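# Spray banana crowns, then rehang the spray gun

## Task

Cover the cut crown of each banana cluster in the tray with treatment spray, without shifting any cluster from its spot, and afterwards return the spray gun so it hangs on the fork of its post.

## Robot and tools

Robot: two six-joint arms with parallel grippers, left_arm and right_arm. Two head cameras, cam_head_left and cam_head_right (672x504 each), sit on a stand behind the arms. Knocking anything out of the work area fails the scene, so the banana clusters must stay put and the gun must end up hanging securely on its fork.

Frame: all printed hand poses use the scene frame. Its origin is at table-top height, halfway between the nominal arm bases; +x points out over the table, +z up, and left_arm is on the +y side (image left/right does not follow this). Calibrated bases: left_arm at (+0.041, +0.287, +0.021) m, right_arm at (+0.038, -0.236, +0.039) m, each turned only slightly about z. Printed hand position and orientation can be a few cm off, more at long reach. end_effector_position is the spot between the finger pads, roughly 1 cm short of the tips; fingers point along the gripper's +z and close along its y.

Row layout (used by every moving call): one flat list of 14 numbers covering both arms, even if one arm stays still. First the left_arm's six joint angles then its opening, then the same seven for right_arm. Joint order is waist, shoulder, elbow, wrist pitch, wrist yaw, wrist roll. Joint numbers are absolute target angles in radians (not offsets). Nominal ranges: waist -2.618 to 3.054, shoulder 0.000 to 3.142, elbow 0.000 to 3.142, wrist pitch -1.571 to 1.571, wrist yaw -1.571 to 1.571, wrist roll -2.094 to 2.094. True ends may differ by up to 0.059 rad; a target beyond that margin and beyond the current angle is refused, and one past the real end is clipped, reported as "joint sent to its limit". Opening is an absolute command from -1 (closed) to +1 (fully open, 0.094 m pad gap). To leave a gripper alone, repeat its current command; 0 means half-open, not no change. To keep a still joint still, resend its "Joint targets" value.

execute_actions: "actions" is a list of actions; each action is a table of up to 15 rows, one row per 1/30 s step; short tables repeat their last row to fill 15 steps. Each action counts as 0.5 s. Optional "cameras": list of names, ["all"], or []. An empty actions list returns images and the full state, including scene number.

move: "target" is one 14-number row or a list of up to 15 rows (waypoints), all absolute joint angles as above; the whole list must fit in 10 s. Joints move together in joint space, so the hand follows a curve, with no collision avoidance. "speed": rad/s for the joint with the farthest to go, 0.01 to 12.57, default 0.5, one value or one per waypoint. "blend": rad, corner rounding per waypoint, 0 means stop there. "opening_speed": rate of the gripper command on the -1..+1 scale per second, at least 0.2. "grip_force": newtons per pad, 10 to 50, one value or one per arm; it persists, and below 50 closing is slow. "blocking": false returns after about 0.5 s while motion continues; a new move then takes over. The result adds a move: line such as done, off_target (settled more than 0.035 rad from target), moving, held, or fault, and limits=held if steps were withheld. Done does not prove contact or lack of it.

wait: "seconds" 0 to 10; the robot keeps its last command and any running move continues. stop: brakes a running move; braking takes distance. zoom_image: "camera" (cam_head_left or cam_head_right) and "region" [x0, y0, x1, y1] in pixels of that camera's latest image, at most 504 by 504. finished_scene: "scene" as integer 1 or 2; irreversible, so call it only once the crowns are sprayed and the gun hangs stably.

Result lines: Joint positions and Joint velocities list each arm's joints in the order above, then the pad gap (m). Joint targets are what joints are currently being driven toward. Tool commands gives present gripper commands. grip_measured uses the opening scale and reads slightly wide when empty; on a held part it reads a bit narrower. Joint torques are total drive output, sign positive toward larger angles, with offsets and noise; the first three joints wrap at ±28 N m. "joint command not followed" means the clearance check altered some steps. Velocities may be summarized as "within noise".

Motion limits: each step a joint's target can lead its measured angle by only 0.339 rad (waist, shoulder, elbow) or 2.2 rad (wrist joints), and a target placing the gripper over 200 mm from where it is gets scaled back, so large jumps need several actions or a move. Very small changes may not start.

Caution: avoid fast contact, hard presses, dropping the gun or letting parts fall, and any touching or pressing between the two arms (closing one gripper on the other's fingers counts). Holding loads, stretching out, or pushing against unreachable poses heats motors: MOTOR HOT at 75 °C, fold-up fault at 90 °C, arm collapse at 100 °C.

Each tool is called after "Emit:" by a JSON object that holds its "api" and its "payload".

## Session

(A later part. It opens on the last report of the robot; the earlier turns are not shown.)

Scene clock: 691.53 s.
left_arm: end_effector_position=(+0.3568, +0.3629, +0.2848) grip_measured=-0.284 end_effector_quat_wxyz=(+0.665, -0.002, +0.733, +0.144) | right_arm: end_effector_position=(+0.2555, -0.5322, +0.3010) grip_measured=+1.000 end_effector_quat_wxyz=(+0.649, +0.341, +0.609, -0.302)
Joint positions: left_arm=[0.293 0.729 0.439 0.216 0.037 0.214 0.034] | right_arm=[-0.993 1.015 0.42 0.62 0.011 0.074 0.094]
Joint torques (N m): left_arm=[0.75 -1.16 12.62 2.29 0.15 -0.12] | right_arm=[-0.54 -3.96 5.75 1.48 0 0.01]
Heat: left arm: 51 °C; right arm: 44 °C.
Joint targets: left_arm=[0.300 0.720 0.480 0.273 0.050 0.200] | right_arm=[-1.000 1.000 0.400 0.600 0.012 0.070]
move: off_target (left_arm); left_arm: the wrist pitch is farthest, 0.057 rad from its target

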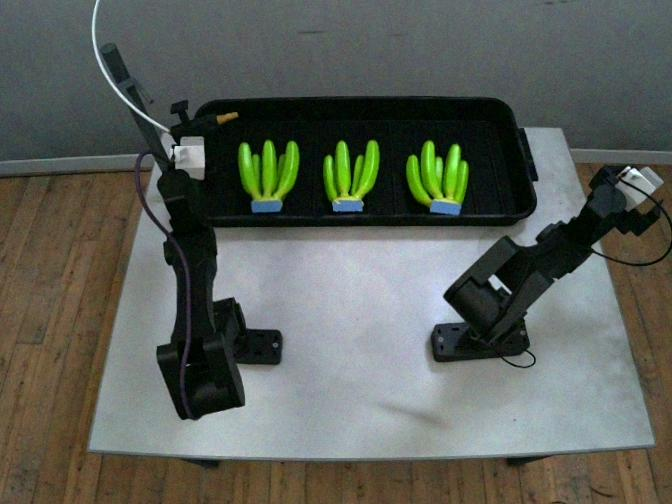

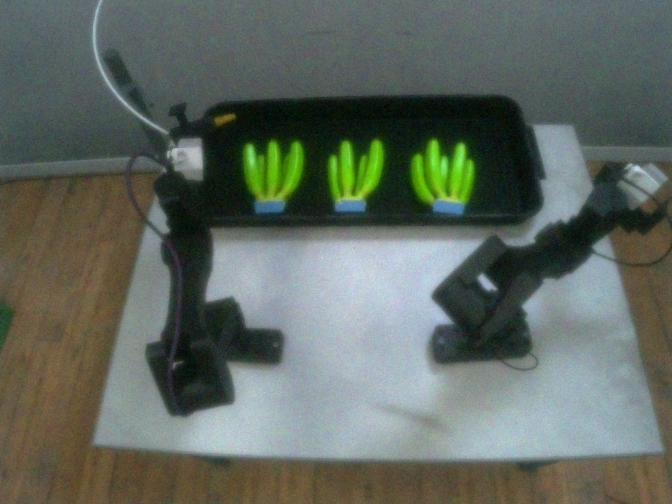

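Emit:
{"api": "move", "payload": {"target": [0.395,0.80,0.535,0.335,0.10,0.19,-0.6,-1.0,1.0,0.4,0.6,0.012,0.07,1], "speed": 0.25, "cameras": ["all"]}}

Emit:
{"api": "zoom_image", "payload": {"camera": "cam_head_left", "region": [90, 30, 220, 160]}}

Emit:
{"api": "zoom_image", "payload": {"camera": "cam_head_right", "region": [90, 30, 220, 160]}}

Scene clock: 703.53 s.
left_arm: end_effector_position=(+0.3636, +0.3886, +0.3000) grip_measured=-0.284 end_effector_quat_wxyz=(+0.673, -0.023, +0.723, +0.158) | right_arm: end_effector_position=(+0.2555, -0.5322, +0.3010) grip_measured=+1.000 end_effector_quat_wxyz=(+0.649, +0.341, +0.609, -0.302)
Joint positions: left_arm=[0.388 0.803 0.49 0.267 0.088 0.203 0.034] | right_arm=[-0.993 1.015 0.42 0.62 0.011 0.074 0.094]
Joint torques (N m): left_arm=[0.59 -1.17 12.96 2.36 0.15 -0.1] | right_arm=[-0.53 -3.74 5.81 1.48 -0.02 -0.01]
Motor temperatures (°C): left_arm=[27 36 34 51 26 26 30] | right_arm=[27 27 39 44 29 24 29]
Heat: left arm: 51 °C; right arm: 44 °C.
Joint targets: left_arm=[0.395 0.800 0.535 0.335 0.100 0.190] | right_arm=[-1.000 1.000 0.400 0.600 0.012 0.070]
move: off_target (left_arm); left_arm: the wrist pitch is farthest, 0.068 rad from its target

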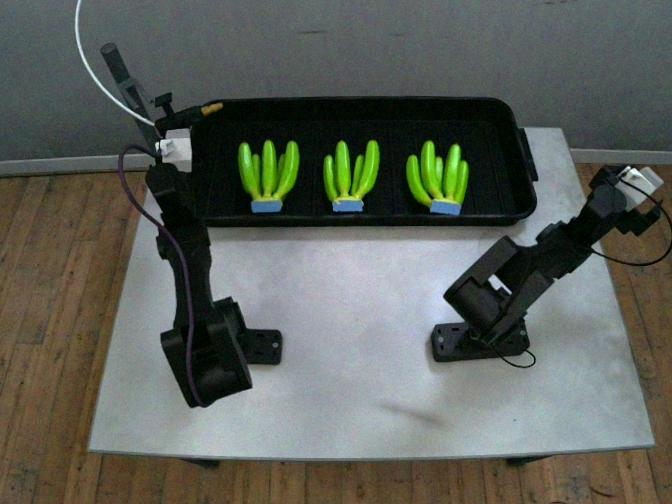

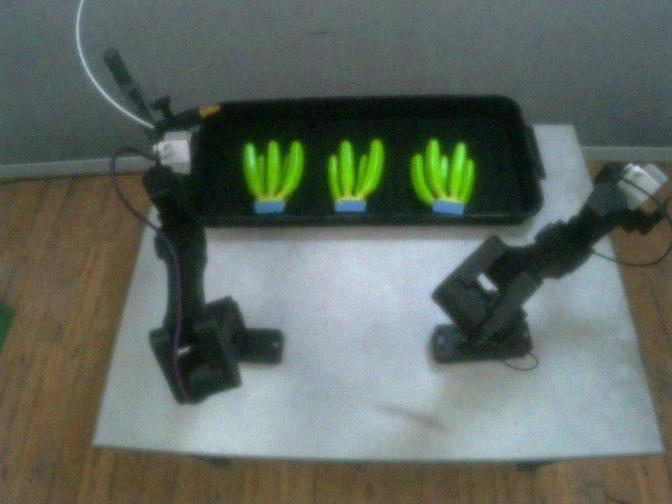

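Scaled by 3.877 from the camera's 672x504 image, which has a finer 960x720 frame.

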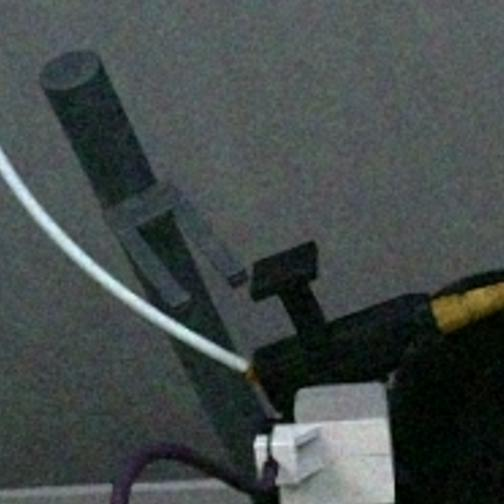

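Scaled by 3.877 from the camera's 672x504 image, which has a finer 960x720 frame.

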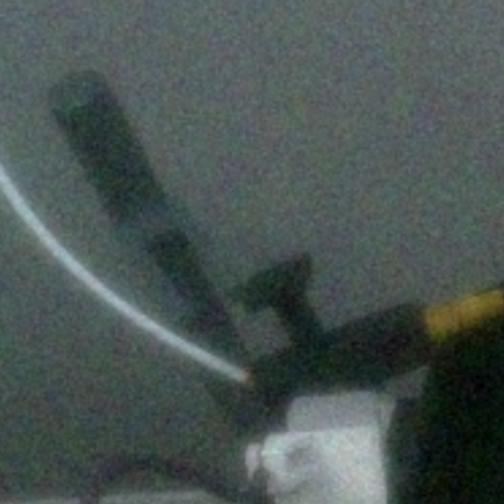

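Emit:
{"api": "move", "payload": {"target": [[0.46,0.77,0.53,0.335,0.16,0.19,-0.6,-1.0,1.0,0.4,0.6,0.012,0.07,1],[0.558,0.788,0.53,0.345,0.25,0.19,-0.6,-1.0,1.0,0.4,0.6,0.012,0.07,1]], "speed": 0.2, "blend": [0.03,0], "cameras": ["all"]}}

Emit:
{"api": "zoom_image", "payload": {"camera": "cam_head_left", "region": [90, 30, 220, 160]}}

Emit:
{"api": "zoom_image", "payload": {"camera": "cam_head_right", "region": [90, 30, 220, 160]}}

Scene clock: 728.67 s.
left_arm: end_effector_position=(+0.3514, +0.4138, +0.3052) grip_measured=-0.284 end_effector_quat_wxyz=(+0.679, -0.029, +0.716, +0.162) | right_arm: end_effector_position=(+0.2555, -0.5322, +0.3010) grip_measured=+1.000 end_effector_quat_wxyz=(+0.649, +0.341, +0.609, -0.302)
Joint positions: left_arm=[0.551 0.798 0.49 0.281 0.238 0.201 0.034] | right_arm=[-0.993 1.015 0.42 0.62 0.011 0.074 0.094]
Joint torques (N m): left_arm=[0.64 -1.72 12.44 2.31 0.13 -0.08] | right_arm=[-0.53 -4.15 5.85 1.48 -0.01 -0.01]
Heat: left arm: 54 °C; right arm: 44 °C.
Joint targets: left_arm=[0.558 0.788 0.530 0.345 0.250 0.190] | right_arm=[-1.000 1.000 0.400 0.600 0.012 0.070]
move: off_target (left_arm); left_arm: the wrist pitch is farthest, 0.064 rad from its target

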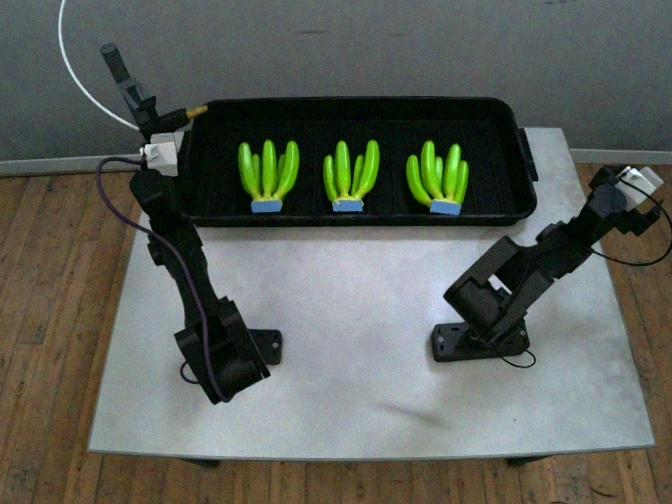

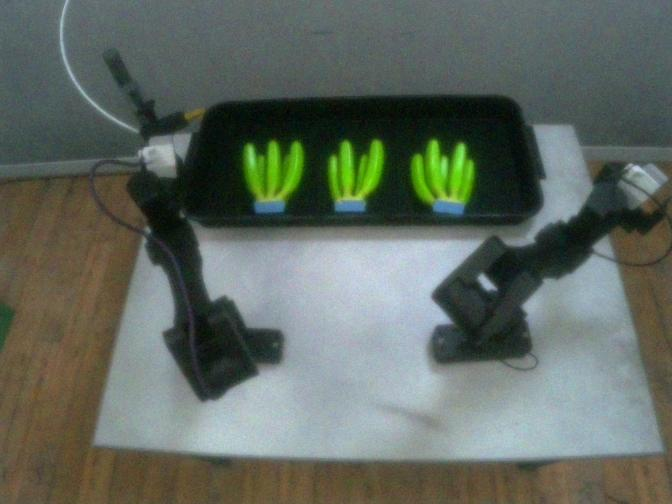

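Scaled by 3.877 from the camera's 672x504 image, which has a finer 960x720 frame.

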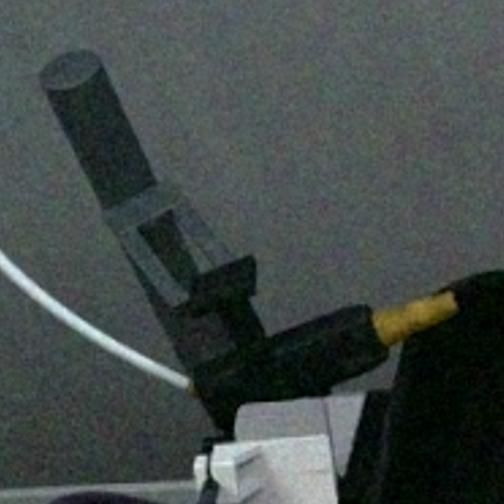

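Scaled by 3.877 from the camera's 672x504 image, which has a finer 960x720 frame.

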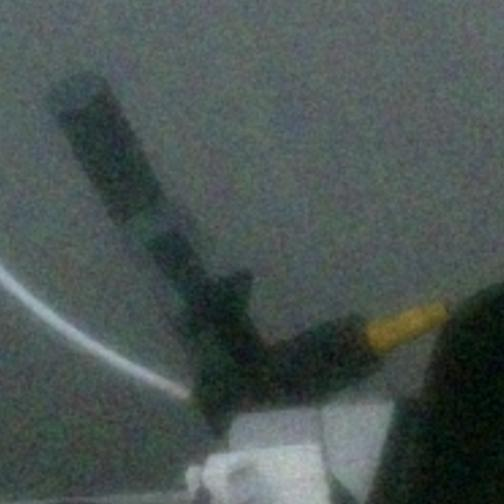

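Emit:
{"api": "move", "payload": {"target": [[0.61,0.80,0.535,0.345,0.30,0.19,-0.6,-1.0,1.0,0.4,0.6,0.012,0.07,1],[0.623,1.045,0.612,0.51,0.338,0.19,-0.6,-1.0,1.0,0.4,0.6,0.012,0.07,1]], "speed": 0.15, "blend": [0.02,0], "cameras": ["cam_head_left"]}}

Emit:
{"api": "zoom_image", "payload": {"camera": "cam_head_left", "region": [90, 30, 220, 160]}}

Scene clock: 746.13 s.
left_arm: end_effector_position=(+0.3854, +0.4428, +0.3008) grip_measured=-0.284 end_effector_quat_wxyz=(+0.679, -0.021, +0.718, +0.152) | right_arm: end_effector_position=(+0.2555, -0.5322, +0.3010) grip_measured=+1.000 end_effector_quat_wxyz=(+0.649, +0.341, +0.609, -0.302)
Joint positions: left_arm=[0.615 1.046 0.567 0.447 0.327 0.2 0.034] | right_arm=[-0.993 1.015 0.42 0.62 0.011 0.074 0.094]
Joint torques (N m): left_arm=[0.72 -2.65 12.82 2.32 0.14 -0.08] | right_arm=[-0.53 -3.88 5.82 1.45 -0.05 -0.04]
Heat: left arm: 52 °C; right arm: 44 °C.
Joint targets: left_arm=[0.623 1.045 0.612 0.510 0.338 0.190] | right_arm=[-1.000 1.000 0.400 0.600 0.012 0.070]
move: off_target (left_arm); left_arm: the wrist pitch is farthest, 0.063 rad from its target
Images, in order (width x height): cam_head_left 672x504.

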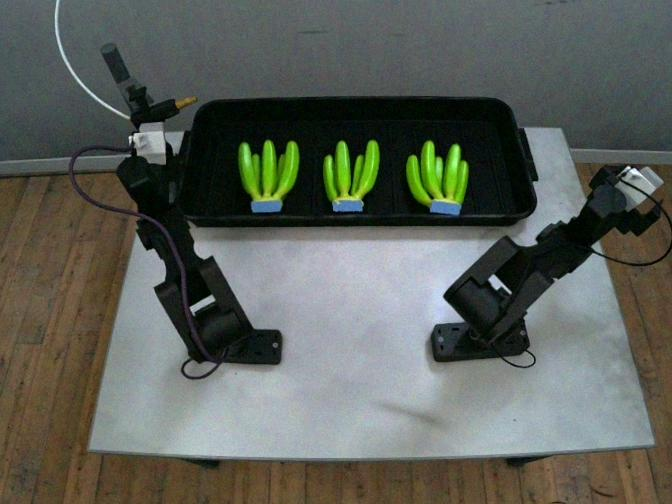

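Scaled by 3.877 from the camera's 672x504 image, which has a finer 960x720 frame.

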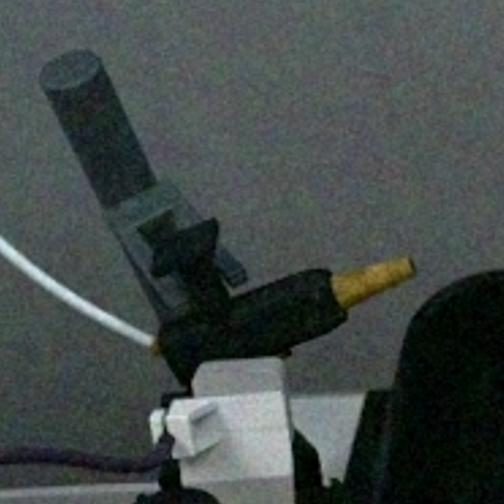

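Emit:
{"api": "move", "payload": {"target": [[0.63,1.19,0.682,0.59,0.34,0.19,-0.6,-1.0,1.0,0.4,0.6,0.012,0.07,1],[0.63,1.21,0.672,0.62,0.34,0.19,-0.6,-1.0,1.0,0.4,0.6,0.012,0.07,1]], "speed": 0.12, "cameras": ["cam_head_left"]}}

Emit:
{"api": "zoom_image", "payload": {"camera": "cam_head_left", "region": [90, 30, 220, 160]}}

Emit:
{"api": "zoom_image", "payload": {"camera": "cam_head_right", "region": [90, 30, 220, 160]}}

Scene clock: 760.33 s.
left_arm: end_effector_position=(+0.4082, +0.4599, +0.3044) grip_measured=-0.284 end_effector_quat_wxyz=(+0.685, +0.008, +0.705, +0.184) | right_arm: end_effector_position=(+0.2555, -0.5322, +0.3010) grip_measured=+1.000 end_effector_quat_wxyz=(+0.649, +0.341, +0.609, -0.302)
Joint positions: left_arm=[0.622 1.192 0.621 0.577 0.331 0.272 0.034] | right_arm=[-0.993 1.015 0.42 0.62 0.011 0.074 0.094]
Joint torques (N m): left_arm=[0.85 -2.22 13.23 2.12 0.12 -0.81] | right_arm=[-0.42 -4.08 5.76 1.47 0 -0.02]
Heat: left arm: 53 °C; right arm: 44 °C.
Joint targets: left_arm=[0.630 1.210 0.672 0.620 0.340 0.190] | right_arm=[-1.000 1.000 0.400 0.600 0.012 0.070]
move: off_target (left_arm); left_arm: the wrist roll is farthest, 0.082 rad from its target
Images, in order (width x height): cam_head_left 672x504.

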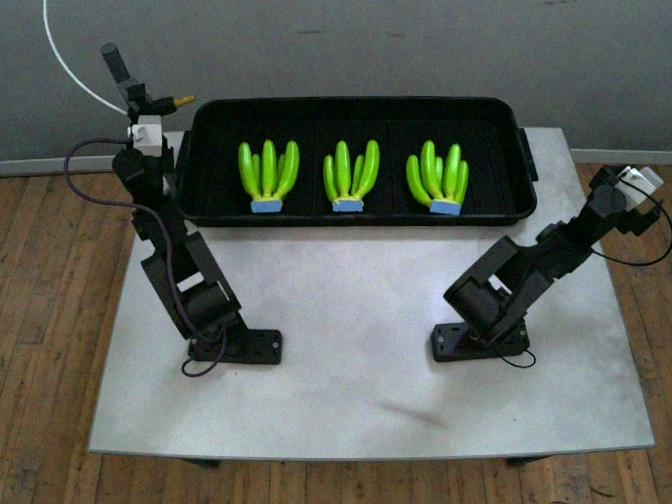

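Scaled by 3.877 from the camera's 672x504 image, which has a finer 960x720 frame.

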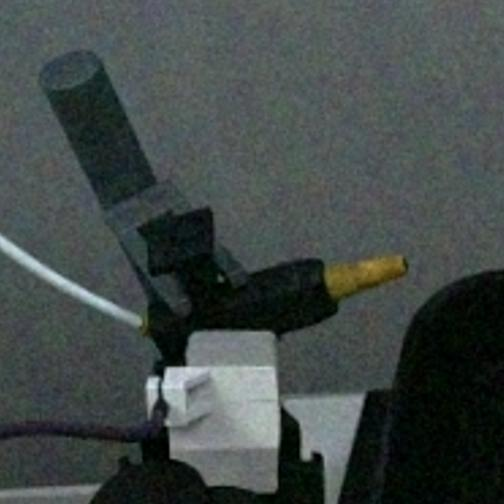

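This scene's latest camera images include none from cam_head_right. They are from: cam_head_left. cam_head_right's image comes with the result of a call that names it in "cameras".

Emit:
{"api": "move", "payload": {"target": [[0.637,1.32,0.715,0.665,0.345,0.25,-0.6,-1.0,1.0,0.4,0.6,0.012,0.07,1],[0.637,1.34,0.695,0.70,0.345,0.25,-0.6,-1.0,1.0,0.4,0.6,0.012,0.07,1]], "speed": 0.12, "cameras": ["all"]}}

Emit:
{"api": "zoom_image", "payload": {"camera": "cam_head_left", "region": [90, 30, 220, 160]}}

Emit:
{"api": "zoom_image", "payload": {"camera": "cam_head_right", "region": [90, 30, 220, 160]}}

Scene clock: 777.90 s.
left_arm: end_effector_position=(+0.4212, +0.4723, +0.3103) grip_measured=-0.282 end_effector_quat_wxyz=(+0.698, +0.045, +0.680, +0.222) | right_arm: end_effector_position=(+0.2555, -0.5322, +0.3010) grip_measured=+1.000 end_effector_quat_wxyz=(+0.649, +0.341, +0.609, -0.302)
Joint positions: left_arm=[0.641 1.3 0.642 0.736 0.358 0.347 0.034] | right_arm=[-0.993 1.015 0.42 0.62 0.011 0.074 0.094]
Joint torques (N m): left_arm=[-0.36 -1.16 13.31 1.32 -0.19 -0.95] | right_arm=[-0.85 -3.95 5.76 1.43 0.03 -0.01]
Heat: left arm: 51 °C; right arm: 44 °C.
Joint targets: left_arm=[0.637 1.340 0.695 0.700 0.345 0.250] | right_arm=[-1.000 1.000 0.400 0.600 0.012 0.070]
move: off_target (left_arm); left_arm: the wrist roll is farthest, 0.097 rad from its target

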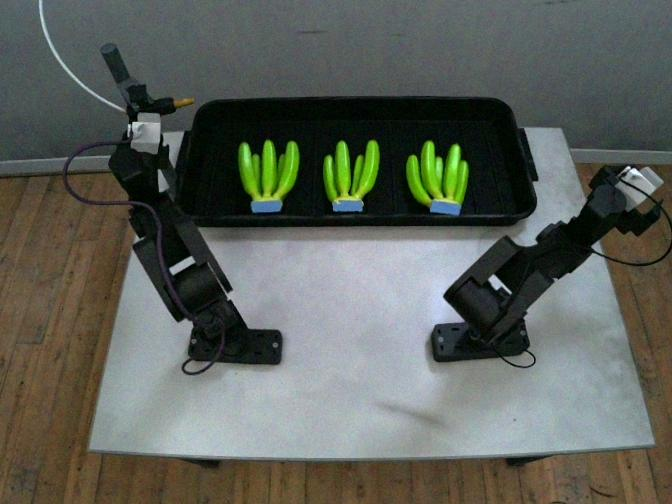

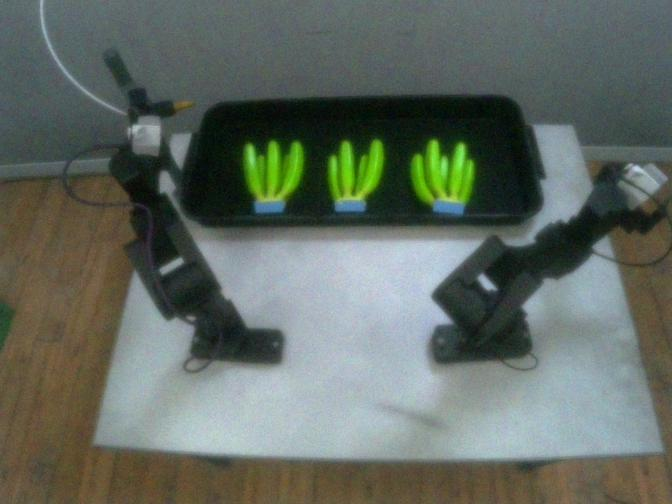

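Scaled by 3.877 from the camera's 672x504 image, which has a finer 960x720 frame.

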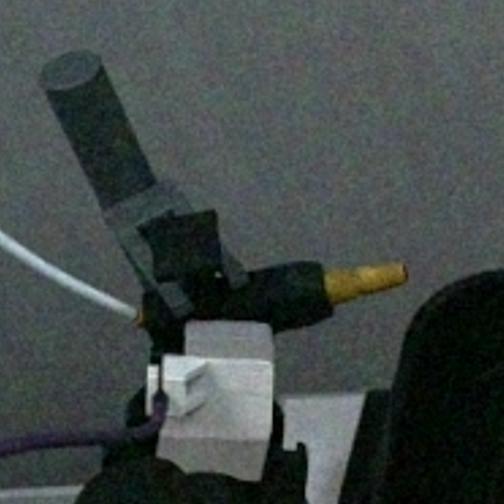

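Scaled by 3.877 from the camera's 672x504 image, which has a finer 960x720 frame.

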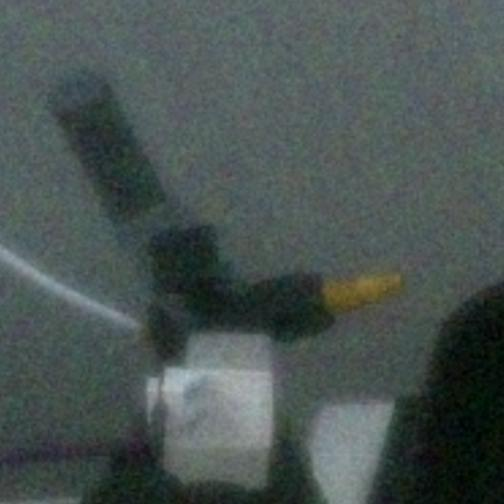

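Emit:
{"api": "move", "payload": {"target": [[0.65,1.33,0.74,0.65,0.36,0.33,-0.6,-1.0,1.0,0.4,0.6,0.012,0.07,1],[0.665,1.44,0.79,0.72,0.375,0.33,-0.6,-1.0,1.0,0.4,0.6,0.012,0.07,1]], "speed": 0.12, "cameras": ["cam_head_left"]}}

Emit:
{"api": "zoom_image", "payload": {"camera": "cam_head_left", "region": [90, 30, 220, 160]}}

Scene clock: 787.30 s.
left_arm: end_effector_position=(+0.4281, +0.4760, +0.3130) grip_measured=-0.271 end_effector_quat_wxyz=(+0.712, +0.093, +0.658, +0.226) | right_arm: end_effector_position=(+0.2555, -0.5322, +0.3010) grip_measured=+1.000 end_effector_quat_wxyz=(+0.649, +0.341, +0.609, -0.302)
Joint positions: left_arm=[0.684 1.382 0.663 0.849 0.474 0.389 0.034] | right_arm=[-0.993 1.015 0.42 0.62 0.011 0.074 0.094]
Joint torques (N m): left_arm=[-1.89 -0.27 20.56 0.4 -1.24 -0.58] | right_arm=[-0.65 -4.05 5.83 1.49 -0.03 -0.04]
Heat: left arm: 49 °C; right arm: 44 °C.
Joint targets: left_arm=[0.665 1.440 0.790 0.720 0.375 0.330] | right_arm=[-1.000 1.000 0.400 0.600 0.012 0.070]
move: off_target (left_arm); left_arm: the wrist pitch is farthest, 0.129 rad from its target
Images, in order (width x height): cam_head_left 672x504.

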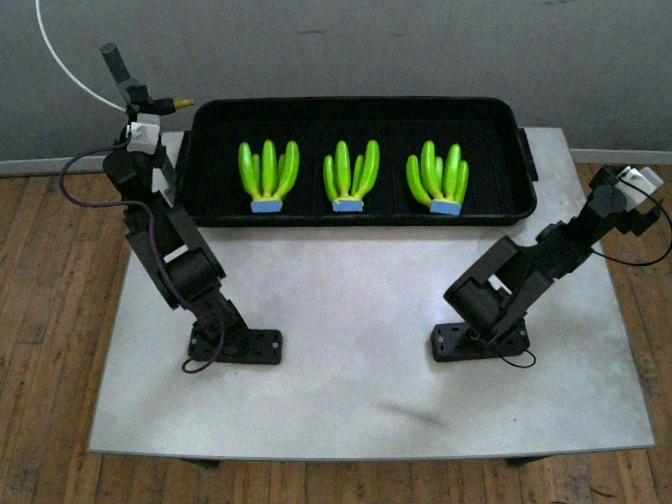

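Scaled by 3.877 from the camera's 672x504 image, which has a finer 960x720 frame.

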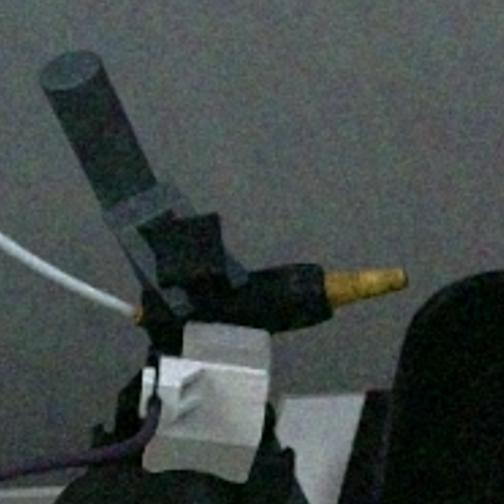

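Emit:
{"api": "move", "payload": {"target": [[0.65,1.33,0.69,0.70,0.38,0.36,-0.28,-1.0,1.0,0.4,0.6,0.012,0.07,1],[0.65,1.33,0.69,0.70,0.38,0.36,1,-1.0,1.0,0.4,0.6,0.012,0.07,1]], "speed": 0.2, "opening_speed": 0.5, "cameras": ["cam_head_left"]}}

Emit:
{"api": "zoom_image", "payload": {"camera": "cam_head_left", "region": [90, 30, 220, 160]}}

Scene clock: 801.80 s.
left_arm: end_effector_position=(+0.4255, +0.4760, +0.3000) grip_measured=+0.998 end_effector_quat_wxyz=(+0.686, +0.055, +0.694, +0.212) | right_arm: end_effector_position=(+0.2555, -0.5322, +0.3010) grip_measured=+1.000 end_effector_quat_wxyz=(+0.649, +0.341, +0.609, -0.302)
Joint positions: left_arm=[0.657 1.329 0.663 0.7 0.397 0.366 0.094] | right_arm=[-0.993 1.015 0.42 0.62 0.011 0.074 0.094]
Joint torques (N m): left_arm=[-0.66 -4.62 10.55 1.67 -0.2 -0.03] | right_arm=[-0.49 -4.23 5.89 1.44 -0.02 -0.04]
Motor temperatures (°C): left_arm=[27 32 42 46 27 27 30] | right_arm=[27 27 39 44 29 24 29]
Heat: left arm: 46 °C; right arm: 44 °C.
Joint targets: left_arm=[0.650 1.330 0.690 0.700 0.380 0.360] | right_arm=[-1.000 1.000 0.400 0.600 0.012 0.070]
move: done; target 2's new numbers were sent with left_arm's wrist yaw 0.068 rad from that target
Images, in order (width x height): cam_head_left 672x504.

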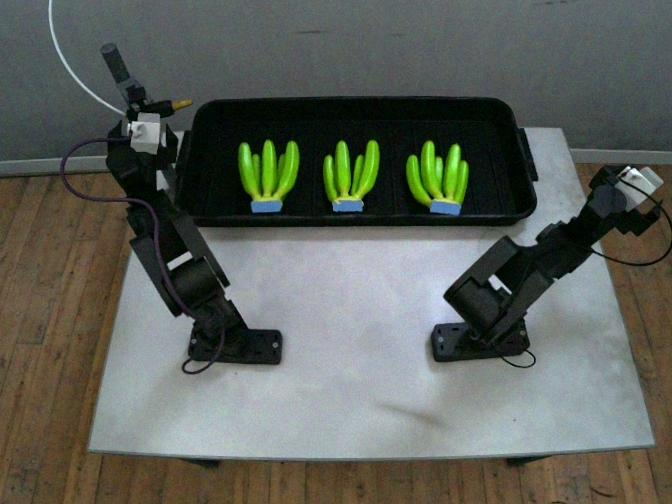

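Scaled by 3.877 from the camera's 672x504 image, which has a finer 960x720 frame.

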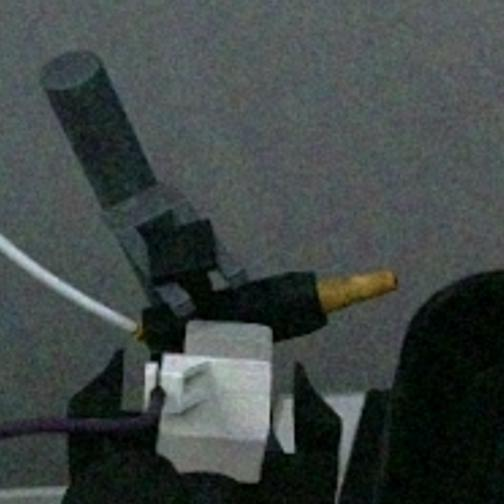

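Emit:
{"api": "move", "payload": {"target": [[0.817,0.88,0.55,0.33,0.527,0.3,1,-1.0,1.0,0.4,0.6,0.012,0.07,1],[0.6,0.7,0.5,0.3,0.3,0.1,1,-1.0,1.0,0.4,0.6,0.012,0.07,1]], "speed": [0.25,0.5], "blend": [0.05,0], "cameras": ["all"]}}

Emit:
{"api": "zoom_image", "payload": {"camera": "cam_head_left", "region": [90, 30, 220, 160]}}

Scene clock: 818.53 s.
left_arm: end_effector_position=(+0.3334, +0.4079, +0.3507) grip_measured=+0.998 end_effector_quat_wxyz=(+0.729, -0.037, +0.668, +0.142) | right_arm: end_effector_position=(+0.2555, -0.5322, +0.3010) grip_measured=+1.000 end_effector_quat_wxyz=(+0.649, +0.341, +0.609, -0.302)
Joint positions: left_arm=[0.607 0.708 0.518 0.299 0.318 0.103 0.094] | right_arm=[-0.993 1.015 0.42 0.62 0.011 0.074 0.094]
Joint torques (N m): left_arm=[-0.68 -0.92 6.76 1.66 -0.24 -0.05] | right_arm=[-0.61 -3.97 5.9 1.44 -0.04 -0.04]
Heat: left arm: 47 °C; right arm: 44 °C.
Joint targets: left_arm=[0.600 0.700 0.500 0.300 0.300 0.100] | right_arm=[-1.000 1.000 0.400 0.600 0.012 0.070]
move: done

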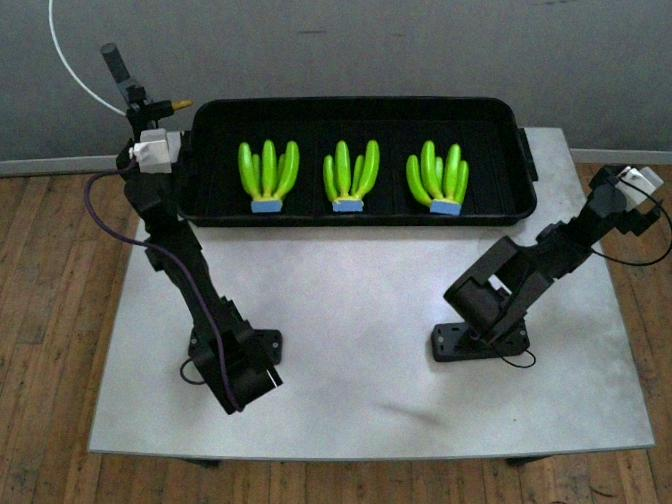

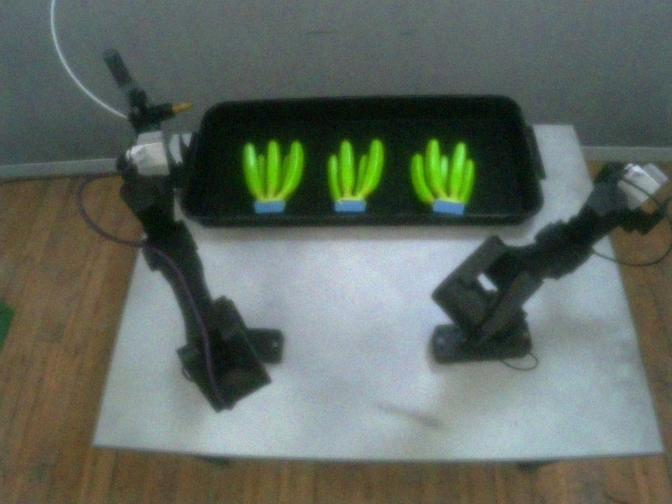

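Scaled by 3.877 from the camera's 672x504 image, which has a finer 960x720 frame.

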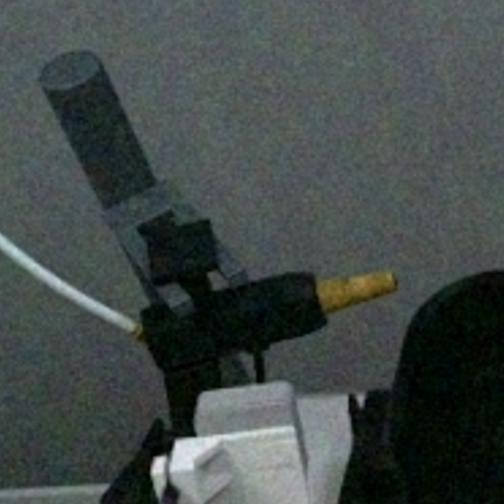

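Emit:
{"api": "finished_scene", "payload": {"scene": 1}}

The scene is finished: the task was done.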